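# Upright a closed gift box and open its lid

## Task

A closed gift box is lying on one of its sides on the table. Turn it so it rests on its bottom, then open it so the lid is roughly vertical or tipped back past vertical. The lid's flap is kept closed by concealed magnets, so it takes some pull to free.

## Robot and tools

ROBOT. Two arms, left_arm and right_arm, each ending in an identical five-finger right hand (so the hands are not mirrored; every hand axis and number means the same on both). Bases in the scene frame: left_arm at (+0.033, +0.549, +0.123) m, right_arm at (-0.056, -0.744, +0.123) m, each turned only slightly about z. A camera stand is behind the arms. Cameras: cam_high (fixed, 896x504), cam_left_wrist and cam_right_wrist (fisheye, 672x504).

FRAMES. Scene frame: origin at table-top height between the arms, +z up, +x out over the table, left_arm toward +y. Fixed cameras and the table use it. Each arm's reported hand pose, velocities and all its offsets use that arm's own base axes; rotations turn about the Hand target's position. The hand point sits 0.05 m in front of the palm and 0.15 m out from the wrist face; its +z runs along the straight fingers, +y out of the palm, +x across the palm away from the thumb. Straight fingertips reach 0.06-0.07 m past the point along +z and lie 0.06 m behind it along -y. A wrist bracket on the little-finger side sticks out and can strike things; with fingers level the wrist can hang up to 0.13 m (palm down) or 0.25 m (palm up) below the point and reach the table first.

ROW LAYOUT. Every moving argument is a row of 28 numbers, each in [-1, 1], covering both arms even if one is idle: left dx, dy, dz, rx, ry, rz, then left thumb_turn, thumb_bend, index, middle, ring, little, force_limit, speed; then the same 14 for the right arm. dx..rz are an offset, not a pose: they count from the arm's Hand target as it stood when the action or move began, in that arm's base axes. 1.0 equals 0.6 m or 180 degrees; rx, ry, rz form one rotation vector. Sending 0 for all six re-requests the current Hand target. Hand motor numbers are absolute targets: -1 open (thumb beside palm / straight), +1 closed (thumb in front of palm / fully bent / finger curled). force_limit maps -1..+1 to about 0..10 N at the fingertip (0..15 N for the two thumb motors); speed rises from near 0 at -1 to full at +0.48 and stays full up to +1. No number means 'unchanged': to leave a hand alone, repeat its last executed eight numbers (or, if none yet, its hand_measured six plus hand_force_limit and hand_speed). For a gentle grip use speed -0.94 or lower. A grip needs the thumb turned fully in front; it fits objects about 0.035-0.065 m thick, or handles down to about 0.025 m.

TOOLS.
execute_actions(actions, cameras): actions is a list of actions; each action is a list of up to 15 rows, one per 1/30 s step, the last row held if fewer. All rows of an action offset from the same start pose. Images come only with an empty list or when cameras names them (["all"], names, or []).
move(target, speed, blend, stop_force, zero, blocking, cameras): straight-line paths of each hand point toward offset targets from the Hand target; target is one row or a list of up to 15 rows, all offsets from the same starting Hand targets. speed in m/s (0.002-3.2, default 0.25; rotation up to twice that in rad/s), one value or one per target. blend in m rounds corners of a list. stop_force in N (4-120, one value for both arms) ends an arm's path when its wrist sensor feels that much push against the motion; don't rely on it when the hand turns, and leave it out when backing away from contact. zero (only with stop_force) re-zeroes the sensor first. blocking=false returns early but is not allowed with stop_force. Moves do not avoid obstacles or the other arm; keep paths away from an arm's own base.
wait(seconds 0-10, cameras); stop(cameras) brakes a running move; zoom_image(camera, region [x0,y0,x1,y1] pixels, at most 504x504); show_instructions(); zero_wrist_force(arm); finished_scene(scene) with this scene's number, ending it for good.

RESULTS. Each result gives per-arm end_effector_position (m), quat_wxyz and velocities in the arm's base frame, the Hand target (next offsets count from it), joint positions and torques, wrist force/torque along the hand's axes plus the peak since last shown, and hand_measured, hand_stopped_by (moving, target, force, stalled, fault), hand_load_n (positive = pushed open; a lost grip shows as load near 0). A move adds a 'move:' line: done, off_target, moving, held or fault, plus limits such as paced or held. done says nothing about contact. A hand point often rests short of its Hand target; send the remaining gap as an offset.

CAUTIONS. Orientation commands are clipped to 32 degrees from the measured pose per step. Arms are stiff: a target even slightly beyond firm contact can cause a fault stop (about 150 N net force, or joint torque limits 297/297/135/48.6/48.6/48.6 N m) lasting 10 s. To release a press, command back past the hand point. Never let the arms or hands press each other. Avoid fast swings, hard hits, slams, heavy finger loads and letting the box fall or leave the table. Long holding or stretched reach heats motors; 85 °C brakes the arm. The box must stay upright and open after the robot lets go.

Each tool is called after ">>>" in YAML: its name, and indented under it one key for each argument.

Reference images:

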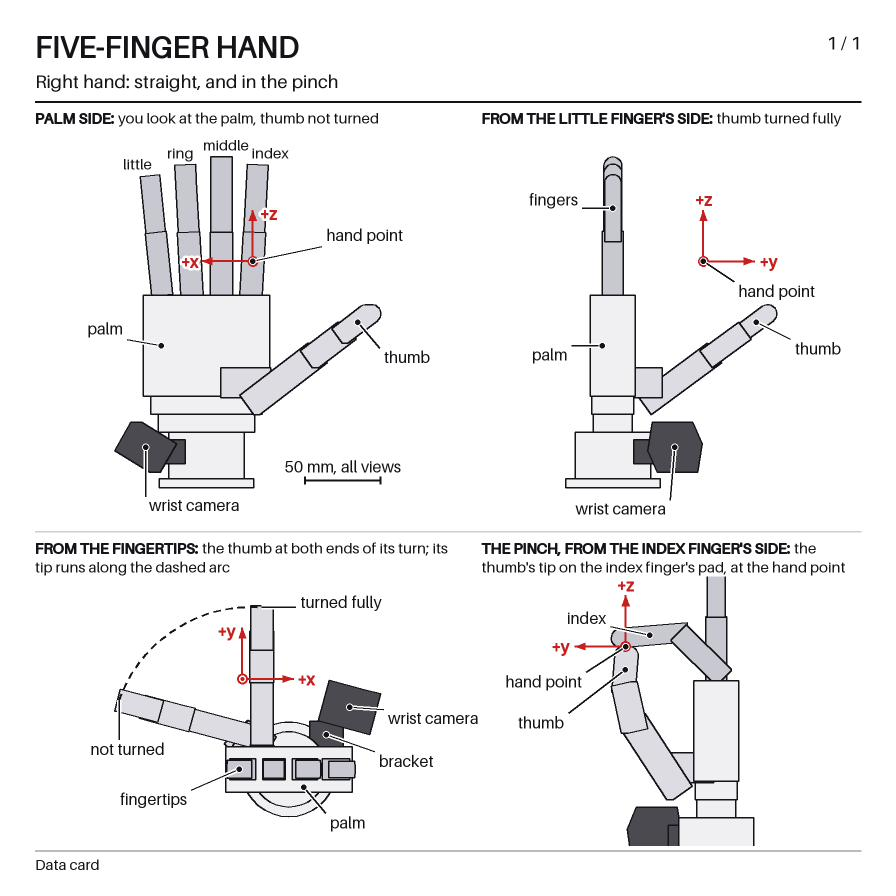

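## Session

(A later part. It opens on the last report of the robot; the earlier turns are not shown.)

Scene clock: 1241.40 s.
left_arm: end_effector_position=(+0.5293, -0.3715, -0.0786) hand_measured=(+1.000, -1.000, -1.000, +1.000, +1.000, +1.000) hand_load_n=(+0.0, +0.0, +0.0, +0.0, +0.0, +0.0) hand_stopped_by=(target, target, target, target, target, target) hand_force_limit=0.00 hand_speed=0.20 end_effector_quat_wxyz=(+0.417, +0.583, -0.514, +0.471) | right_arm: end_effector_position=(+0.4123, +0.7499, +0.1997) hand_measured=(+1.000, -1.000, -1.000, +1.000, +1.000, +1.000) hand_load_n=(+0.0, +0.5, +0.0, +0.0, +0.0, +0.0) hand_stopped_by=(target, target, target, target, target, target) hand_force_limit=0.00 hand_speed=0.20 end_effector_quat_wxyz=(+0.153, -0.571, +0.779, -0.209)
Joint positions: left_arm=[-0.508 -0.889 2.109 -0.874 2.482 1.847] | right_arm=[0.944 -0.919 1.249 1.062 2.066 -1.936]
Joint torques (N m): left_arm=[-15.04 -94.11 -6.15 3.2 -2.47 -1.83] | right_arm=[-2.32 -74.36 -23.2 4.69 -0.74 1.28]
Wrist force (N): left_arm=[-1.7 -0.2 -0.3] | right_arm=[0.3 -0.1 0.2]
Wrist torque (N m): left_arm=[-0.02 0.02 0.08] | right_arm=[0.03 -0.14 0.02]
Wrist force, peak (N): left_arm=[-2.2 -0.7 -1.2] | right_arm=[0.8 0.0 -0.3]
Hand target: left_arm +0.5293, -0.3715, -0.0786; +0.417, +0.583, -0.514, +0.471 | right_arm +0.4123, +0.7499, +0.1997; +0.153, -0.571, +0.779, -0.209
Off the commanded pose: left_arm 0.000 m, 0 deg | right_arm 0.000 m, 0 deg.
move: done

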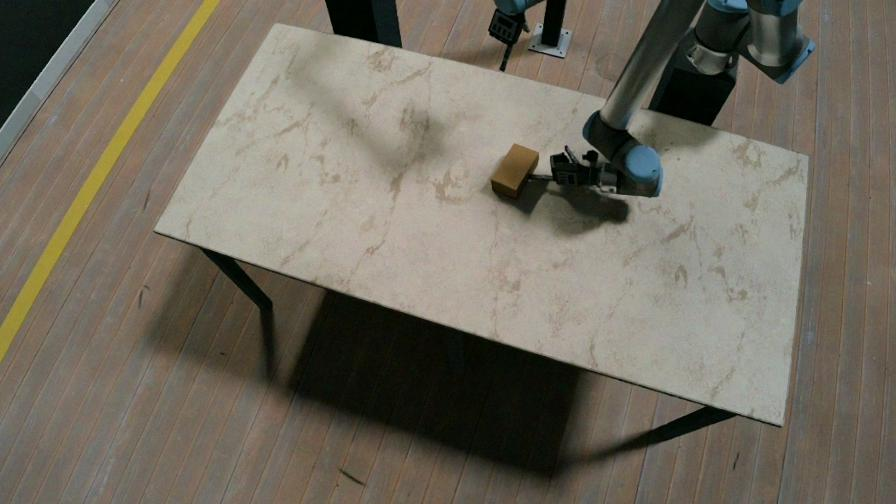

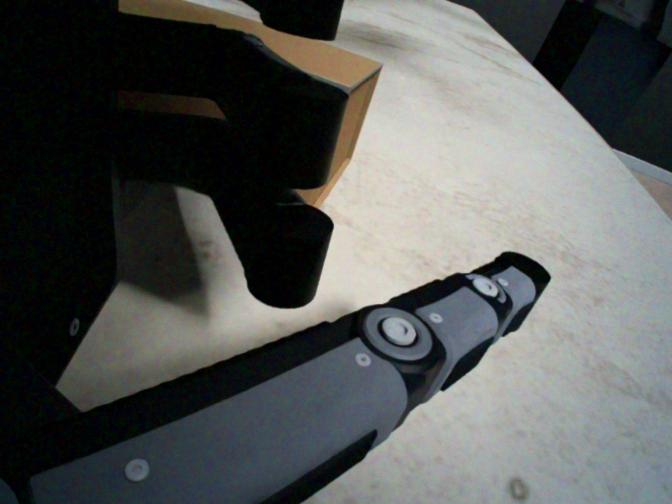

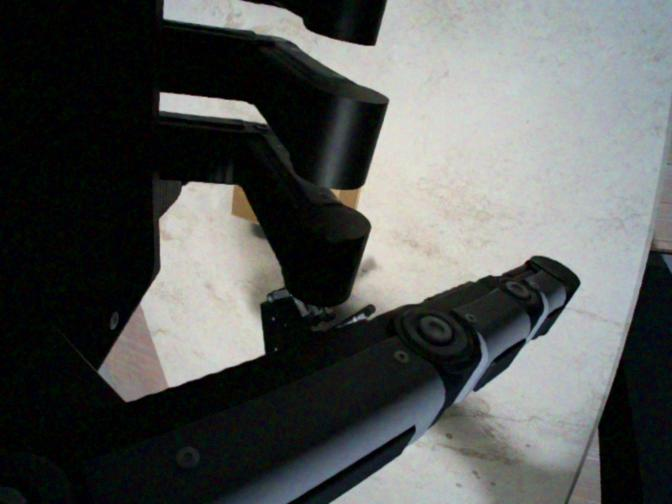

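>>> move:
  target:
    - [0,0.0033,-0.03,0,0,0,1,-1,-1,1,1,1,0,0.2,0,0,0,0,0,0,1,-1,-1,1,1,1,0,0.2]
    - [0.0085,0.0533,-0.03,0,0,0,1,-1,-1,1,1,1,0,0.2,0.01,0.1,-0.1,0,0,0.02,1,-1,-1,1,1,1,0,0.2]
    - [-0.0572,0.064,-0.03,0,0,0,1,-1,-1,1,1,1,0,0.2,0.0238,0.2322,-0.4078,0,0,0.046,1,-1,-1,1,1,1,0,0.2]
  speed: [0.03,0.1,0.12]
  blend: [0.002,0.01,0]
  cameras: ["all"]

>>> zoom_image:
  camera: "cam_high"
  region: [460, 90, 640, 220]

>>> zoom_image:
  camera: "cam_left_wrist"
  region: [110, 0, 460, 230]

Scene clock: 1307.90 s.
left_arm: end_effector_position=(+0.4950, -0.3331, -0.0966) hand_measured=(+1.000, -1.000, -1.000, +1.000, +1.000, +1.000) hand_load_n=(+0.0, +0.0, +0.0, +0.0, +0.0, +0.0) hand_stopped_by=(target, target, target, target, target, target) hand_force_limit=0.00 hand_speed=0.20 end_effector_quat_wxyz=(+0.417, +0.583, -0.514, +0.471) | right_arm: end_effector_position=(+0.4266, +0.8892, -0.0449) hand_measured=(+1.000, -1.000, -1.000, +1.000, +1.000, +1.000) hand_load_n=(+0.0, +0.0, -0.5, +0.0, +0.0, +0.0) hand_stopped_by=(target, target, target, target, target, target) hand_force_limit=0.00 hand_speed=0.20 end_effector_quat_wxyz=(+0.167, -0.625, +0.736, -0.198)
Joint positions: left_arm=[-0.474 -0.879 2.183 -0.942 2.514 1.867] | right_arm=[1.011 -0.541 1.001 0.892 2.051 -2.022]
Joint torques (N m): left_arm=[-14.72 -90.63 -2.22 -1.83 -2.57 -2.15] | right_arm=[12.43 -85.82 -43.36 1.9 -1.09 -1.98]
Wrist force (N): left_arm=[-1.8 -0.3 -1.0] | right_arm=[0.3 0.0 0.5]
Wrist torque (N m): left_arm=[0.01 0.13 0.06] | right_arm=[0.03 -0.15 0.03]
Wrist force, peak (N): left_arm=[-2.4 -0.5 -0.6] | right_arm=[0.1 0.8 1.2]
Hand target: left_arm +0.4950, -0.3331, -0.0966; +0.417, +0.583, -0.514, +0.471 | right_arm +0.4266, +0.8892, -0.0450; +0.167, -0.625, +0.736, -0.198
Off the commanded pose: left_arm 0.000 m, 0 deg | right_arm 0.000 m, 0 deg.
move: done

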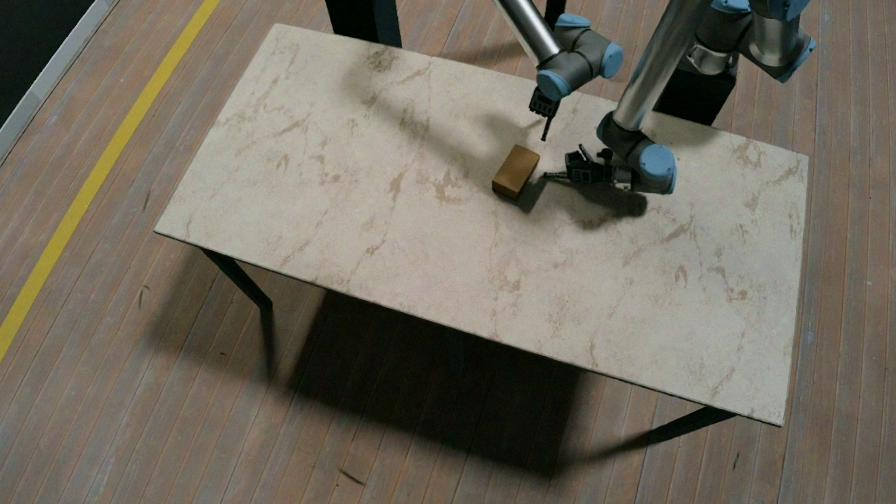

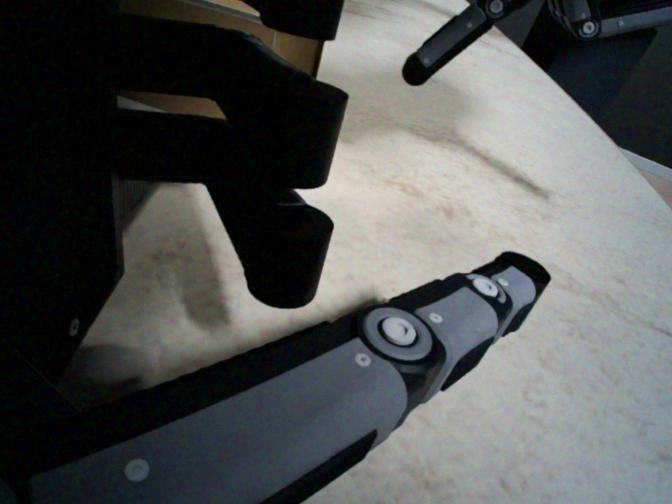

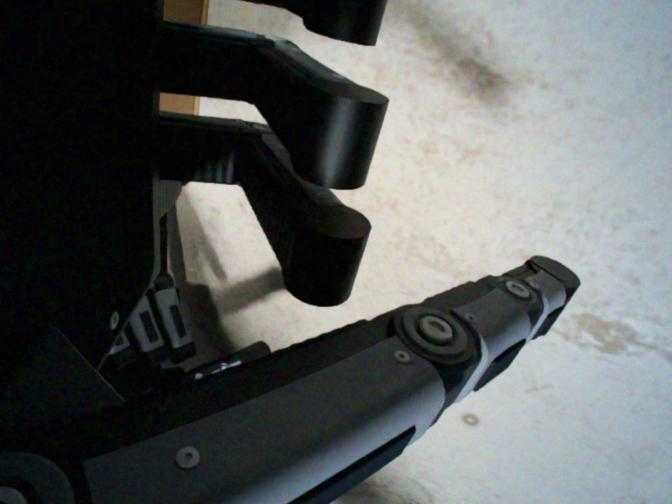

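Scaled by 2.800 from the camera's 896x504 image, which has a finer 1280x720 frame.

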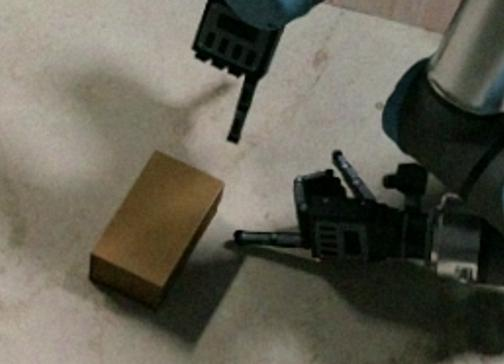

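Scaled by 1.440 from the camera's 672x504 image, which has a finer 960x720 frame.

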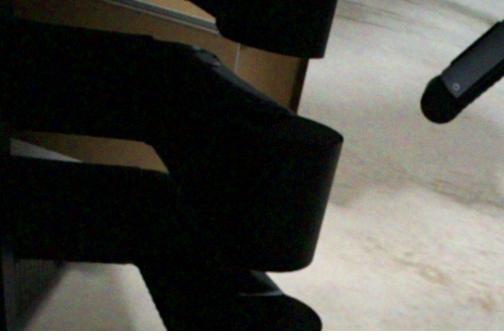

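>>> move:
  target:
    - [0,0,0,0,0,0,1,-1,-1,1,1,1,0,0.2,0.057,-0.0078,-0.0433,0,0,0,1,-1,-1,1,1,1,0,0.2]
    - [0,0,0,0,0,0,1,-1,-1,1,1,1,0,0.2,0.057,-0.0078,-0.07,0,0,0,1,-1,-1,1,1,1,0,0.2]
    - [0,0,0,0,0,0,1,-1,-1,1,1,1,0,0.2,0.0965,-0.0143,-0.07,0,0,0,1,-1,-1,1,1,1,0,0.2]
  speed: [0.08,0.04,0.03]
  cameras: ["all"]

>>> zoom_image:
  camera: "cam_high"
  region: [480, 110, 600, 210]

>>> zoom_image:
  camera: "cam_left_wrist"
  region: [110, 0, 460, 230]

Scene clock: 1334.80 s.
left_arm: end_effector_position=(+0.4950, -0.3331, -0.0966) hand_measured=(+1.000, -1.000, -1.000, +1.000, +1.000, +1.000) hand_load_n=(+0.0, +0.0, +0.0, +0.0, +0.0, +0.0) hand_stopped_by=(target, target, target, target, target, target) hand_force_limit=0.00 hand_speed=0.20 end_effector_quat_wxyz=(+0.417, +0.583, -0.514, +0.471) | right_arm: end_effector_position=(+0.4844, +0.8806, -0.0870) hand_measured=(+1.000, -1.000, -1.000, +1.000, +1.000, +1.000) hand_load_n=(+0.0, +0.0, -0.5, +0.0, +0.0, +0.0) hand_stopped_by=(target, target, target, target, target, target) hand_force_limit=0.00 hand_speed=0.20 end_effector_quat_wxyz=(+0.167, -0.625, +0.736, -0.198)
Joint positions: left_arm=[-0.474 -0.879 2.183 -0.942 2.514 1.867] | right_arm=[0.954 -0.482 0.956 0.85 2.038 -2.084]
Joint torques (N m): left_arm=[-15.87 -90.07 -2.47 -1.76 -2.65 -2.25] | right_arm=[-11.71 -87.76 -43.7 6.31 -0.99 -1.89]
Wrist force (N): left_arm=[-1.6 -0.7 -1.4] | right_arm=[0.0 0.8 -0.2]
Wrist torque (N m): left_arm=[-0.02 0.12 0.06] | right_arm=[0.10 -0.10 0.06]
Wrist force, peak (N): left_arm=[-2.1 -0.6 -0.7] | right_arm=[0.6 0.8 0.3]
Hand target: left_arm +0.4950, -0.3331, -0.0966; +0.417, +0.583, -0.514, +0.471 | right_arm +0.4845, +0.8806, -0.0870; +0.167, -0.625, +0.736, -0.198
Off the commanded pose: left_arm 0.000 m, 0 deg | right_arm 0.000 m, 0 deg.
move: done

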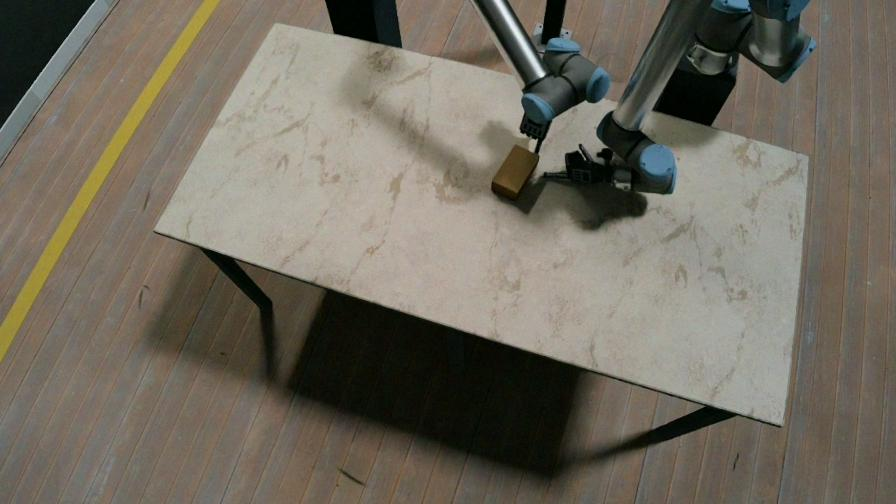

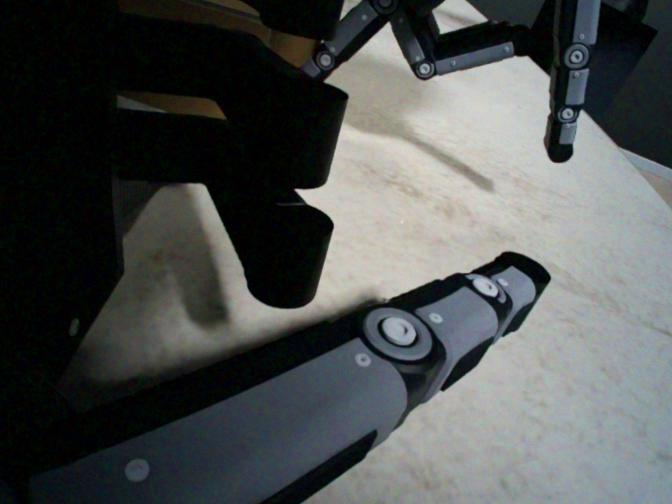

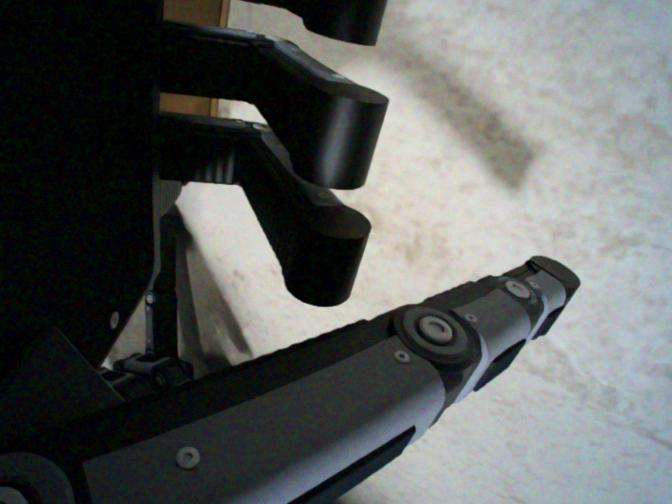

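Scaled by 4.200 from the camera's 896x504 image, which has a finer 1280x720 frame.

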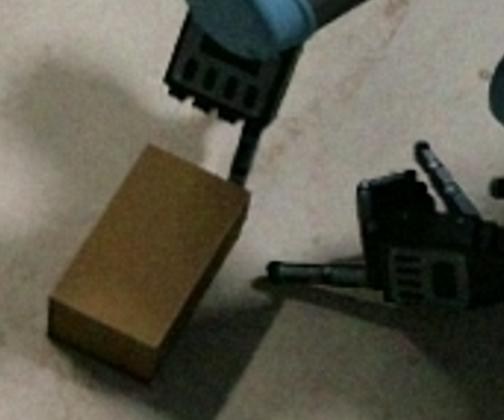

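Scaled by 1.440 from the camera's 672x504 image, which has a finer 960x720 frame.

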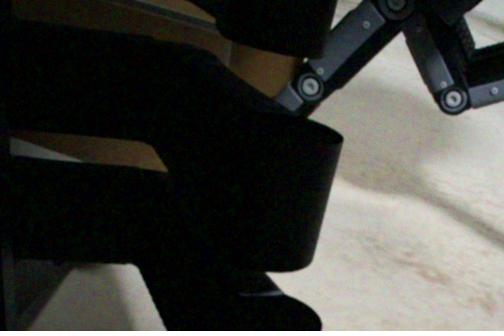

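>>> move:
  target: [0,0,0,0,0,0,1,-1,-1,1,1,1,0,0.2,0.0105,-0.0015,0,0,0,0,1,-1,-1,1,1,1,0,0.2]
  speed: 0.03

>>> move:
  target: [0,0,0,0,0,0,1,-1,-1,1,1,1,0,0.2,0,0,-0.035,0,0,0,1,-1,-1,1,1,1,0,0.2]
  speed: 0.008
  stop_force: 4
  cameras: ["all"]

>>> zoom_image:
  camera: "cam_high"
  region: [480, 110, 600, 210]

>>> zoom_image:
  camera: "cam_left_wrist"
  region: [110, 0, 460, 230]

Scene clock: 1344.43 s.
left_arm: end_effector_position=(+0.4950, -0.3331, -0.0966) hand_measured=(+1.000, -1.000, -1.000, +1.000, +1.000, +1.000) hand_load_n=(+0.0, +0.0, +0.0, +0.0, +0.0, +0.0) hand_stopped_by=(target, target, target, target, target, target) hand_force_limit=0.00 hand_speed=0.20 end_effector_quat_wxyz=(+0.417, +0.583, -0.514, +0.471) | right_arm: end_effector_position=(+0.4906, +0.8797, -0.0870) hand_measured=(+1.000, -1.000, -1.000, +1.000, +1.000, +1.000) hand_load_n=(+0.0, +0.0, -0.5, +0.0, +0.0, +0.0) hand_stopped_by=(target, target, target, target, target, target) hand_force_limit=0.00 hand_speed=0.20 end_effector_quat_wxyz=(+0.167, -0.625, +0.736, -0.198)
Joint positions: left_arm=[-0.474 -0.879 2.183 -0.942 2.514 1.867] | right_arm=[0.948 -0.479 0.949 0.851 2.036 -2.091]
Joint torques (N m): left_arm=[-14.1 -89.82 -2.59 -1.91 -2.59 -2.38] | right_arm=[-15.45 -88.19 -44.24 6.18 -1.15 -2.22]
Wrist force (N): left_arm=[-1.3 -0.7 -0.9] | right_arm=[0.0 0.2 0.1]
Wrist torque (N m): left_arm=[-0.04 0.06 0.08] | right_arm=[0.00 -0.10 0.02]
Wrist force, peak (N): left_arm=[-1.7 -1.0 -1.0] | right_arm=[-0.3 1.2 -0.4]
Hand target: left_arm +0.4950, -0.3331, -0.0966; +0.417, +0.583, -0.514, +0.471 | right_arm +0.4908, +0.8797, -0.0870; +0.167, -0.625, +0.736, -0.198
Off the commanded pose: left_arm 0.000 m, 0 deg | right_arm 0.000 m, 0 deg.
move: done

Scene clock: 1346.53 s.
left_arm: end_effector_position=(+0.4950, -0.3331, -0.0966) hand_measured=(+1.000, -1.000, -1.000, +1.000, +1.000, +1.000) hand_load_n=(+0.0, +0.0, +0.0, +0.5, +0.0, +0.0) hand_stopped_by=(target, target, target, target, target, target) hand_force_limit=0.00 hand_speed=0.20 end_effector_quat_wxyz=(+0.417, +0.583, -0.514, +0.471) | right_arm: end_effector_position=(+0.4908, +0.8797, -0.0933) hand_measured=(+1.000, -1.000, -1.000, +1.000, +1.000, +1.000) hand_load_n=(+0.0, +0.0, +0.5, +0.0, +0.0, +0.0) hand_stopped_by=(target, target, target, target, target, target) hand_force_limit=0.00 hand_speed=0.20 end_effector_quat_wxyz=(+0.167, -0.625, +0.736, -0.198)
Joint positions: left_arm=[-0.474 -0.879 2.183 -0.942 2.514 1.867] | right_arm=[0.948 -0.473 0.949 0.844 2.036 -2.091]
Joint torques (N m): left_arm=[-15.59 -89.65 -2.65 -1.8 -2.67 -2.28] | right_arm=[-14.15 -118.47 -25.33 5.89 -1.03 -1.8]
Wrist force (N): left_arm=[-1.7 -0.2 -0.8] | right_arm=[0.4 -1.1 -4.1]
Wrist torque (N m): left_arm=[0.01 0.12 0.06] | right_arm=[0.52 0.00 0.07]
Wrist force, peak (N): left_arm=[-1.9 -0.4 -1.3] | right_arm=[0.4 -3.2 -8.2]
Hand target: left_arm +0.4950, -0.3331, -0.0966; +0.417, +0.583, -0.514, +0.471 | right_arm +0.4908, +0.8797, -0.0932; +0.167, -0.625, +0.736, -0.198 (not the last commanded pose)
Off the commanded pose: left_arm 0.000 m, 0 deg | right_arm 0.015 m, 0 deg.
move: contact (right_arm)

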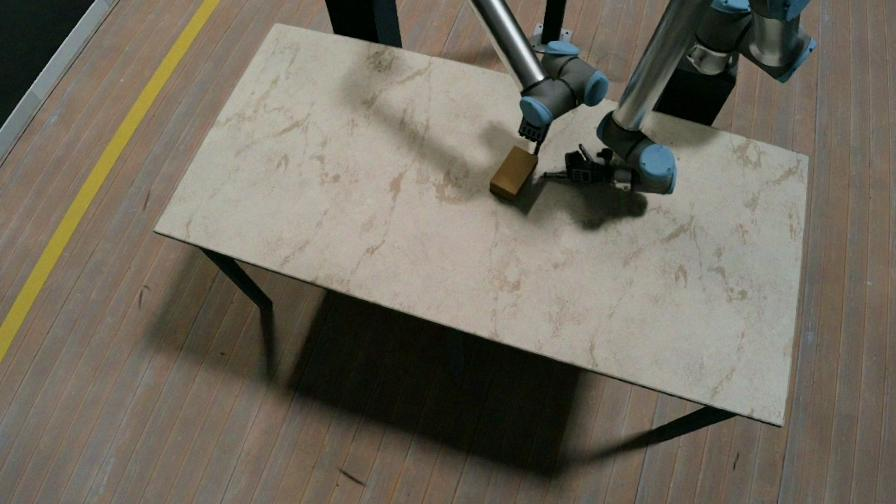

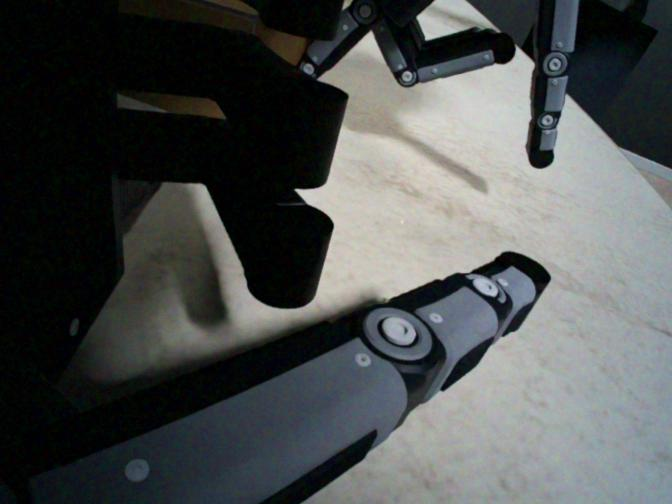

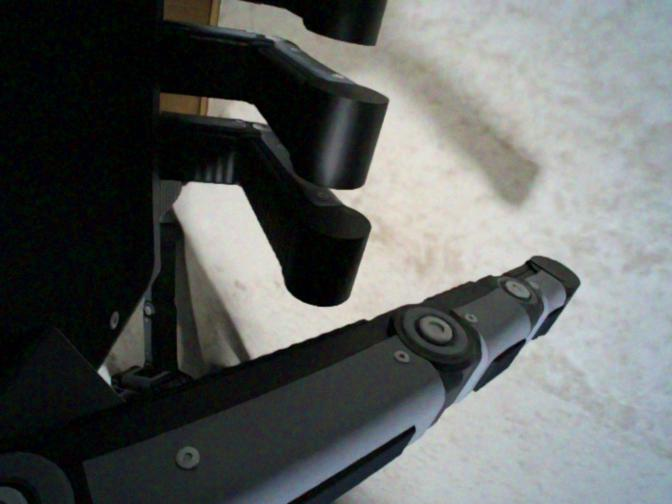

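Scaled by 4.200 from the camera's 896x504 image, which has a finer 1280x720 frame.

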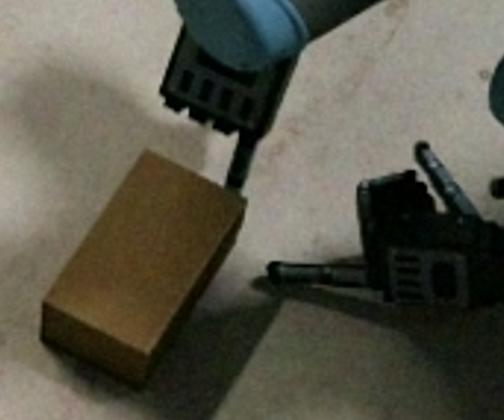

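Scaled by 1.440 from the camera's 672x504 image, which has a finer 960x720 frame.

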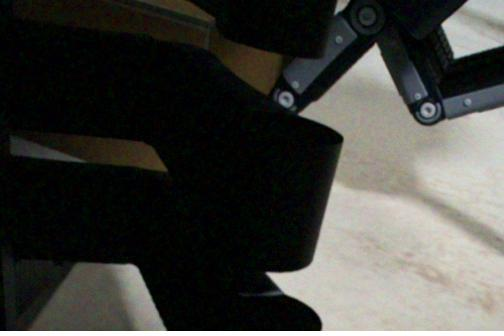

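>>> move:
  target:
    - [-0.0094,-0.0542,0,0,0,0,1,-1,-1,1,1,1,0,0.2,0,0,0,0,0,0,1,-1,-1,1,1,1,0,0.2]
    - [-0.0094,-0.0542,0.025,0,0,0,1,-1,-1,1,1,1,0,0.2,0,0,0,0,0,0,1,-1,-1,1,1,1,0,0.2]
  speed: [0.03,0.015]
  cameras: ["all"]

>>> zoom_image:
  camera: "cam_high"
  region: [480, 110, 600, 210]

>>> zoom_image:
  camera: "cam_left_wrist"
  region: [110, 0, 460, 230]

Scene clock: 1371.47 s.
left_arm: end_effector_position=(+0.4893, -0.3656, -0.0880) hand_measured=(+1.000, -1.000, -1.000, +1.000, +1.000, +1.000) hand_load_n=(+0.0, +0.0, +0.0, +0.0, +0.0, +0.0) hand_stopped_by=(target, target, target, target, target, target) hand_force_limit=0.00 hand_speed=0.20 end_effector_quat_wxyz=(+0.417, +0.583, -0.514, +0.471) | right_arm: end_effector_position=(+0.4908, +0.8797, -0.0932) hand_measured=(+1.000, -1.000, -1.000, +1.000, +1.000, +1.000) hand_load_n=(+0.0, -0.5, +0.0, +0.0, +0.5, +0.0) hand_stopped_by=(target, target, target, target, target, target) hand_force_limit=0.00 hand_speed=0.20 end_effector_quat_wxyz=(+0.167, -0.625, +0.736, -0.198)
Joint positions: left_arm=[-0.536 -0.899 2.191 -0.958 2.455 1.832] | right_arm=[0.948 -0.473 0.949 0.844 2.036 -2.091]
Joint torques (N m): left_arm=[-13.41 -47.74 -15.32 -1.76 -2.06 -2.4] | right_arm=[-9.78 -118.07 -38.19 2.51 -0.98 -1.86]
Wrist force (N): left_arm=[-2.5 -1.6 -0.9] | right_arm=[0.1 -0.1 -0.7]
Wrist torque (N m): left_arm=[-0.08 0.04 0.00] | right_arm=[0.09 -0.03 0.03]
Wrist force, peak (N): left_arm=[-5.2 -2.3 -2.4] | right_arm=[3.1 -0.4 -4.0]
Hand target: left_arm +0.4893, -0.3656, -0.0882; +0.417, +0.583, -0.514, +0.471 (not the last commanded pose) | right_arm +0.4908, +0.8797, -0.0932; +0.167, -0.625, +0.736, -0.198
Off the commanded pose: left_arm 0.006 m, 0 deg | right_arm 0.000 m, 0 deg.
move: held (left_arm; a check stopped the path); path passed 1 of 2 targets; limits=held
pose unreachable (left arm): on one or more control steps of this call, first in action 0 (counted from 0), this arm could not follow its commanded pose, so it was not sent that pose on those steps. It may still have moved: this result reports where it is.
cause: moving toward the commanded pose would bring a part of the arm too close to another arm (a part of this arm just beyond joint 3 (elbow) and a part of the right arm just beyond its joint 4 (wrist 1), at the place that arm is still heading or pushing toward).

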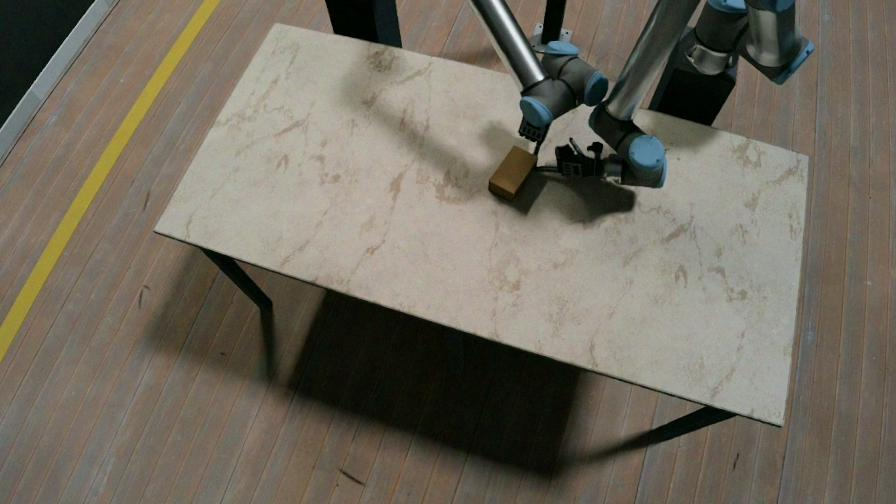

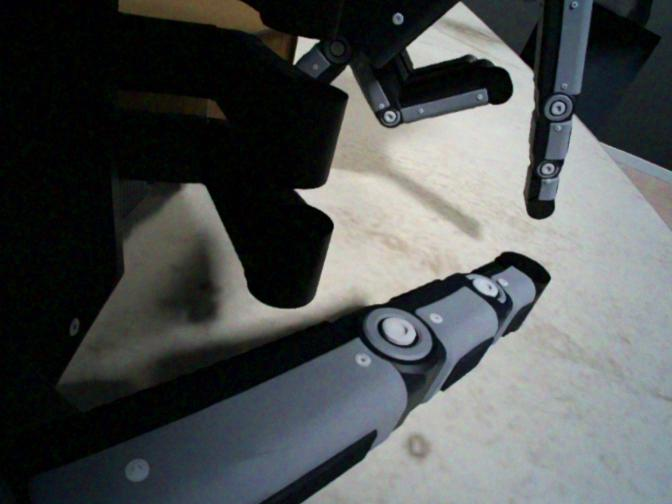

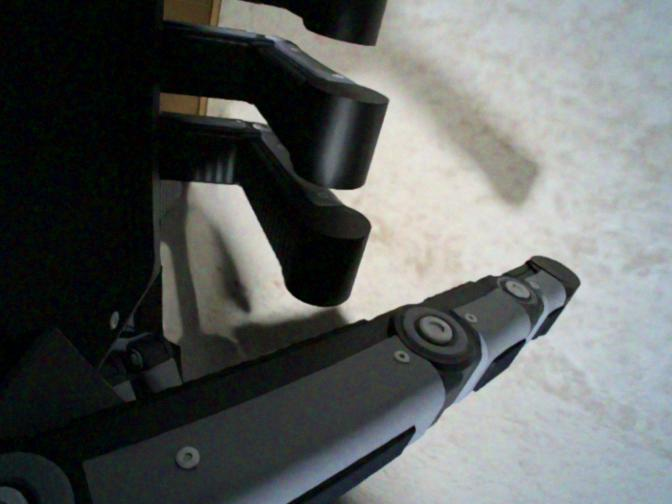

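Scaled by 4.200 from the camera's 896x504 image, which has a finer 1280x720 frame.

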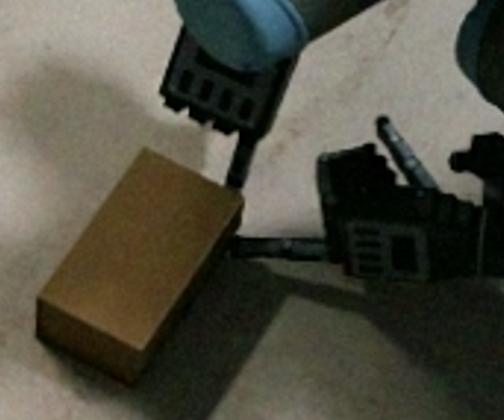

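Scaled by 1.440 from the camera's 672x504 image, which has a finer 960x720 frame.

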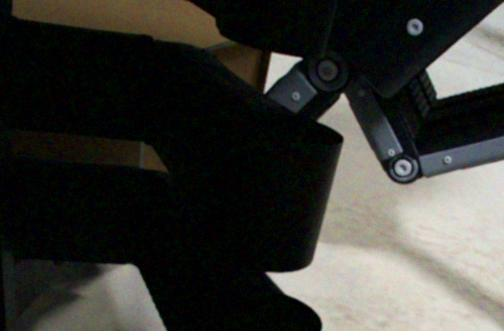

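>>> move:
  target:
    - [0.001,0.005,-0.0143,0,0,0,1,-1,-1,1,1,1,0,0.2,-0.033,0.0055,0.02,0,0,0,1,-1,-1,1,1,1,0,0.2]
    - [0.001,0.005,-0.0143,0,0,0,1,-1,-1,1,1,1,0,0.2,-0.0385,-0.0368,0.058,0.1186,0.0206,0.0656,1,-1,-1,1,1,1,0,0.2]
  speed: [0.04,0.1]
  cameras: ["all"]

>>> zoom_image:
  camera: "cam_high"
  region: [480, 80, 620, 200]

>>> zoom_image:
  camera: "cam_left_wrist"
  region: [110, 0, 460, 230]

Scene clock: 1398.73 s.
left_arm: end_effector_position=(+0.4899, -0.3626, -0.0968) hand_measured=(+1.000, -1.000, -1.000, +1.000, +1.000, +1.000) hand_load_n=(+0.0, +0.0, +0.0, +0.0, +0.0, +0.0) hand_stopped_by=(target, target, target, target, target, target) hand_force_limit=0.00 hand_speed=0.20 end_effector_quat_wxyz=(+0.417, +0.583, -0.514, +0.471) | right_arm: end_effector_position=(+0.4677, +0.8577, -0.0584) hand_measured=(+1.000, -1.000, -1.000, +1.000, +1.000, +1.000) hand_load_n=(+0.0, +0.0, +0.0, +0.0, +0.0, +0.0) hand_stopped_by=(target, target, target, target, target, target) hand_force_limit=0.00 hand_speed=0.20 end_effector_quat_wxyz=(-0.276, +0.662, -0.697, +0.020)
Joint positions: left_arm=[-0.53 -0.882 2.189 -0.97 2.461 1.835] | right_arm=[0.847 -0.714 1.347 0.384 1.656 -2.266]
Joint torques (N m): left_arm=[15.48 -46.71 -16.58 -1.99 4.09 2.16] | right_arm=[-14.49 -111.08 -18.28 0.33 -1.51 -2.46]
Wrist force (N): left_arm=[-1.6 -0.5 -1.0] | right_arm=[0.8 0.0 -0.1]
Wrist torque (N m): left_arm=[-0.02 0.11 -0.26] | right_arm=[0.08 -0.25 0.10]
Wrist force, peak (N): left_arm=[-2.9 -0.8 -0.8] | right_arm=[0.7 0.1 -1.1]
Hand target: left_arm +0.4899, -0.3626, -0.0968; +0.417, +0.583, -0.514, +0.471 | right_arm +0.4677, +0.8577, -0.0584; -0.276, +0.662, -0.697, +0.020
Off the commanded pose: left_arm 0.000 m, 0 deg | right_arm 0.000 m, 0 deg.
move: done

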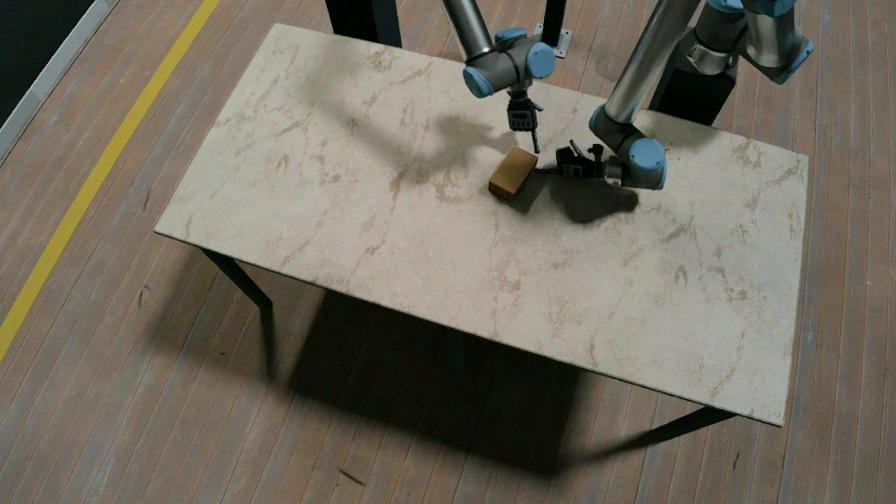

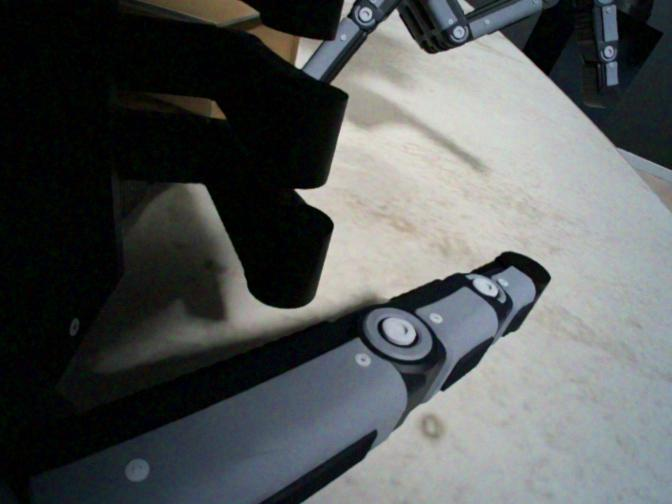

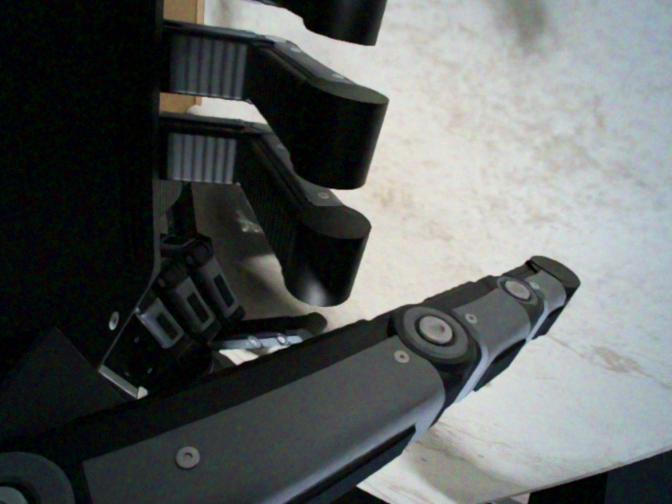

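Scaled by 3.600 from the camera's 896x504 image, which has a finer 1280x720 frame.

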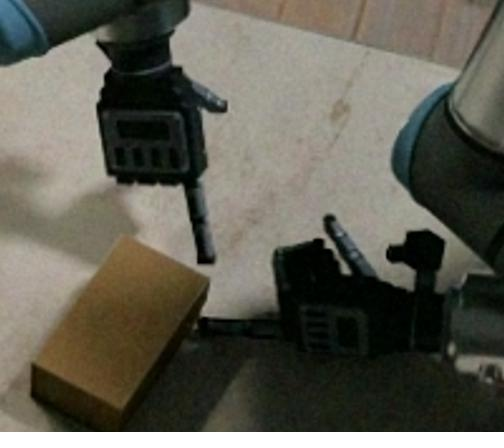

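Scaled by 1.440 from the camera's 672x504 image, which has a finer 960x720 frame.

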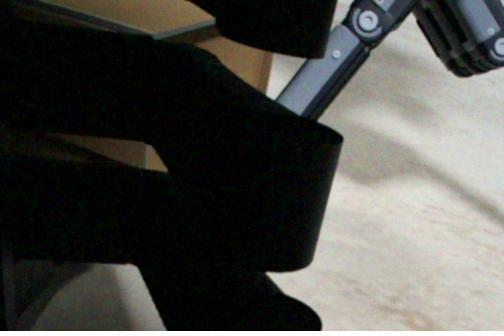

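>>> move:
  target:
    - [0,0,0,0,0,0,1,-1,-1,1,1,1,0,0.2,0,0,-0.042,0,0,0,1,-1,-1,1,1,1,0,0.2]
    - [0,0,0,0,0,0,1,-1,-1,1,1,1,0,0.2,0.0488,-0.0085,-0.042,0,0,0,1,-1,-1,1,1,1,0,0.2]
  speed: [0.05,0.03]

>>> move:
  target: [0,0,0,0,0,0,1,-1,-1,1,1,1,0,0.2,0,0,-0.035,0,0,0,1,-1,-1,1,1,1,0,0.2]
  speed: 0.008
  stop_force: 5
  cameras: ["all"]

>>> zoom_image:
  camera: "cam_high"
  region: [480, 80, 620, 200]

>>> zoom_image:
  camera: "cam_left_wrist"
  region: [110, 0, 460, 230]

Scene clock: 1421.00 s.
left_arm: end_effector_position=(+0.4899, -0.3626, -0.0968) hand_measured=(+1.000, -1.000, -1.000, +1.000, +1.000, +1.000) hand_load_n=(+0.0, -0.5, +0.0, +0.0, +0.0, +0.0) hand_stopped_by=(target, target, target, target, target, target) hand_force_limit=0.00 hand_speed=0.20 end_effector_quat_wxyz=(+0.417, +0.583, -0.514, +0.471) | right_arm: end_effector_position=(+0.4968, +0.8526, -0.0836) hand_measured=(+1.000, -1.000, -1.000, +1.000, +1.000, +1.000) hand_load_n=(+0.0, +0.0, -0.5, +0.0, +0.0, +0.0) hand_stopped_by=(target, target, target, target, target, target) hand_force_limit=0.00 hand_speed=0.20 end_effector_quat_wxyz=(-0.276, +0.662, -0.697, +0.020)
Joint positions: left_arm=[-0.53 -0.882 2.189 -0.97 2.461 1.835] | right_arm=[0.817 -0.674 1.322 0.367 1.64 -2.292]
Joint torques (N m): left_arm=[15.29 -47.09 -16.71 -1.99 4.25 1.23] | right_arm=[-14.37 -75.53 -41.42 4.8 -1.65 -1.82]
Wrist force (N): left_arm=[-1.4 0.0 -0.9] | right_arm=[0.1 0.1 0.1]
Wrist torque (N m): left_arm=[0.05 0.08 -0.22] | right_arm=[-0.01 -0.19 0.05]
Wrist force, peak (N): left_arm=[-2.1 -0.2 -0.9] | right_arm=[1.0 0.2 -0.6]
Hand target: left_arm +0.4899, -0.3626, -0.0968; +0.417, +0.583, -0.514, +0.471 | right_arm +0.4970, +0.8526, -0.0836; -0.276, +0.662, -0.697, +0.020
Off the commanded pose: left_arm 0.000 m, 0 deg | right_arm 0.000 m, 0 deg.
move: done

Scene clock: 1423.17 s.
left_arm: end_effector_position=(+0.4899, -0.3626, -0.0968) hand_measured=(+1.000, -1.000, -1.000, +1.000, +1.000, +1.000) hand_load_n=(+0.0, +0.0, +0.0, +0.0, +0.0, +0.0) hand_stopped_by=(target, target, target, target, target, target) hand_force_limit=0.00 hand_speed=0.20 end_effector_quat_wxyz=(+0.417, +0.583, -0.514, +0.471) | right_arm: end_effector_position=(+0.4970, +0.8526, -0.0878) hand_measured=(+1.000, -1.000, -1.000, +1.000, +1.000, +1.000) hand_load_n=(+0.0, +0.0, +0.0, +0.0, +0.0, +0.0) hand_stopped_by=(target, target, target, target, target, target) hand_force_limit=0.00 hand_speed=0.20 end_effector_quat_wxyz=(-0.276, +0.662, -0.697, +0.020)
Joint positions: left_arm=[-0.53 -0.882 2.189 -0.97 2.461 1.835] | right_arm=[0.817 -0.67 1.322 0.363 1.64 -2.292]
Joint torques (N m): left_arm=[16.37 -47.61 -16.32 -1.98 4.09 0.92] | right_arm=[-12.95 -108.43 -36.46 5.42 -1.98 -1.89]
Wrist force (N): left_arm=[-1.4 -0.4 -0.8] | right_arm=[-1.3 -1.1 -5.1]
Wrist torque (N m): left_arm=[-0.01 0.07 -0.25] | right_arm=[0.45 -0.29 -0.02]
Wrist force, peak (N): left_arm=[-2.0 -0.5 -1.3] | right_arm=[-2.5 -2.1 -8.5]
Hand target: left_arm +0.4899, -0.3626, -0.0968; +0.417, +0.583, -0.514, +0.471 | right_arm +0.4970, +0.8526, -0.0878; -0.276, +0.662, -0.697, +0.020 (not the last commanded pose)
Off the commanded pose: left_arm 0.000 m, 0 deg | right_arm 0.017 m, 0 deg.
move: contact (right_arm)

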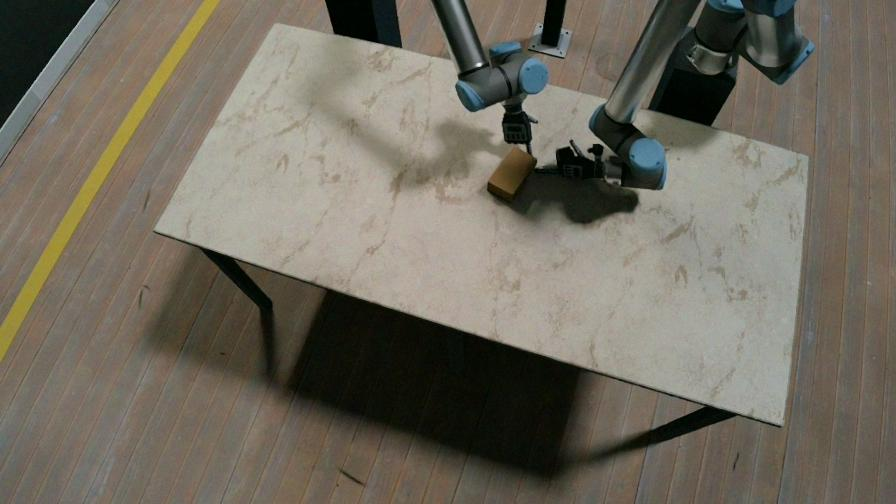

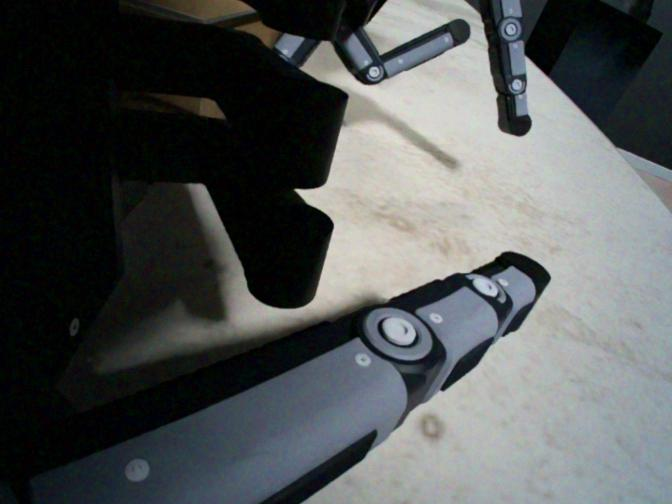

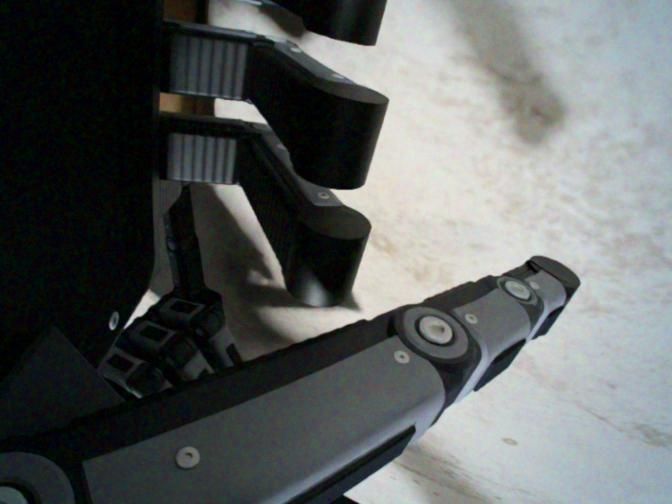

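Scaled by 3.600 from the camera's 896x504 image, which has a finer 1280x720 frame.

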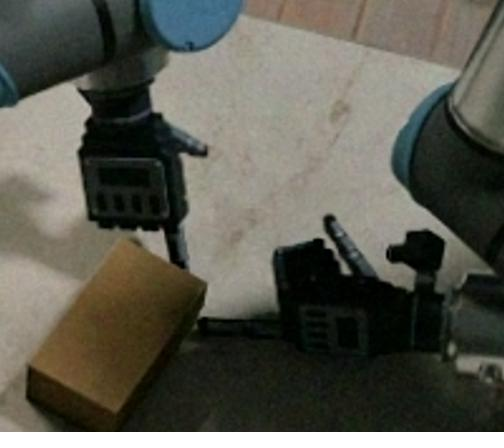

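Scaled by 1.440 from the camera's 672x504 image, which has a finer 960x720 frame.

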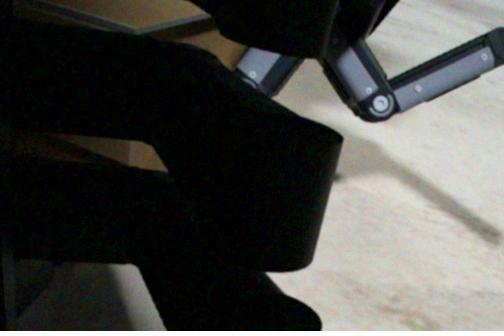

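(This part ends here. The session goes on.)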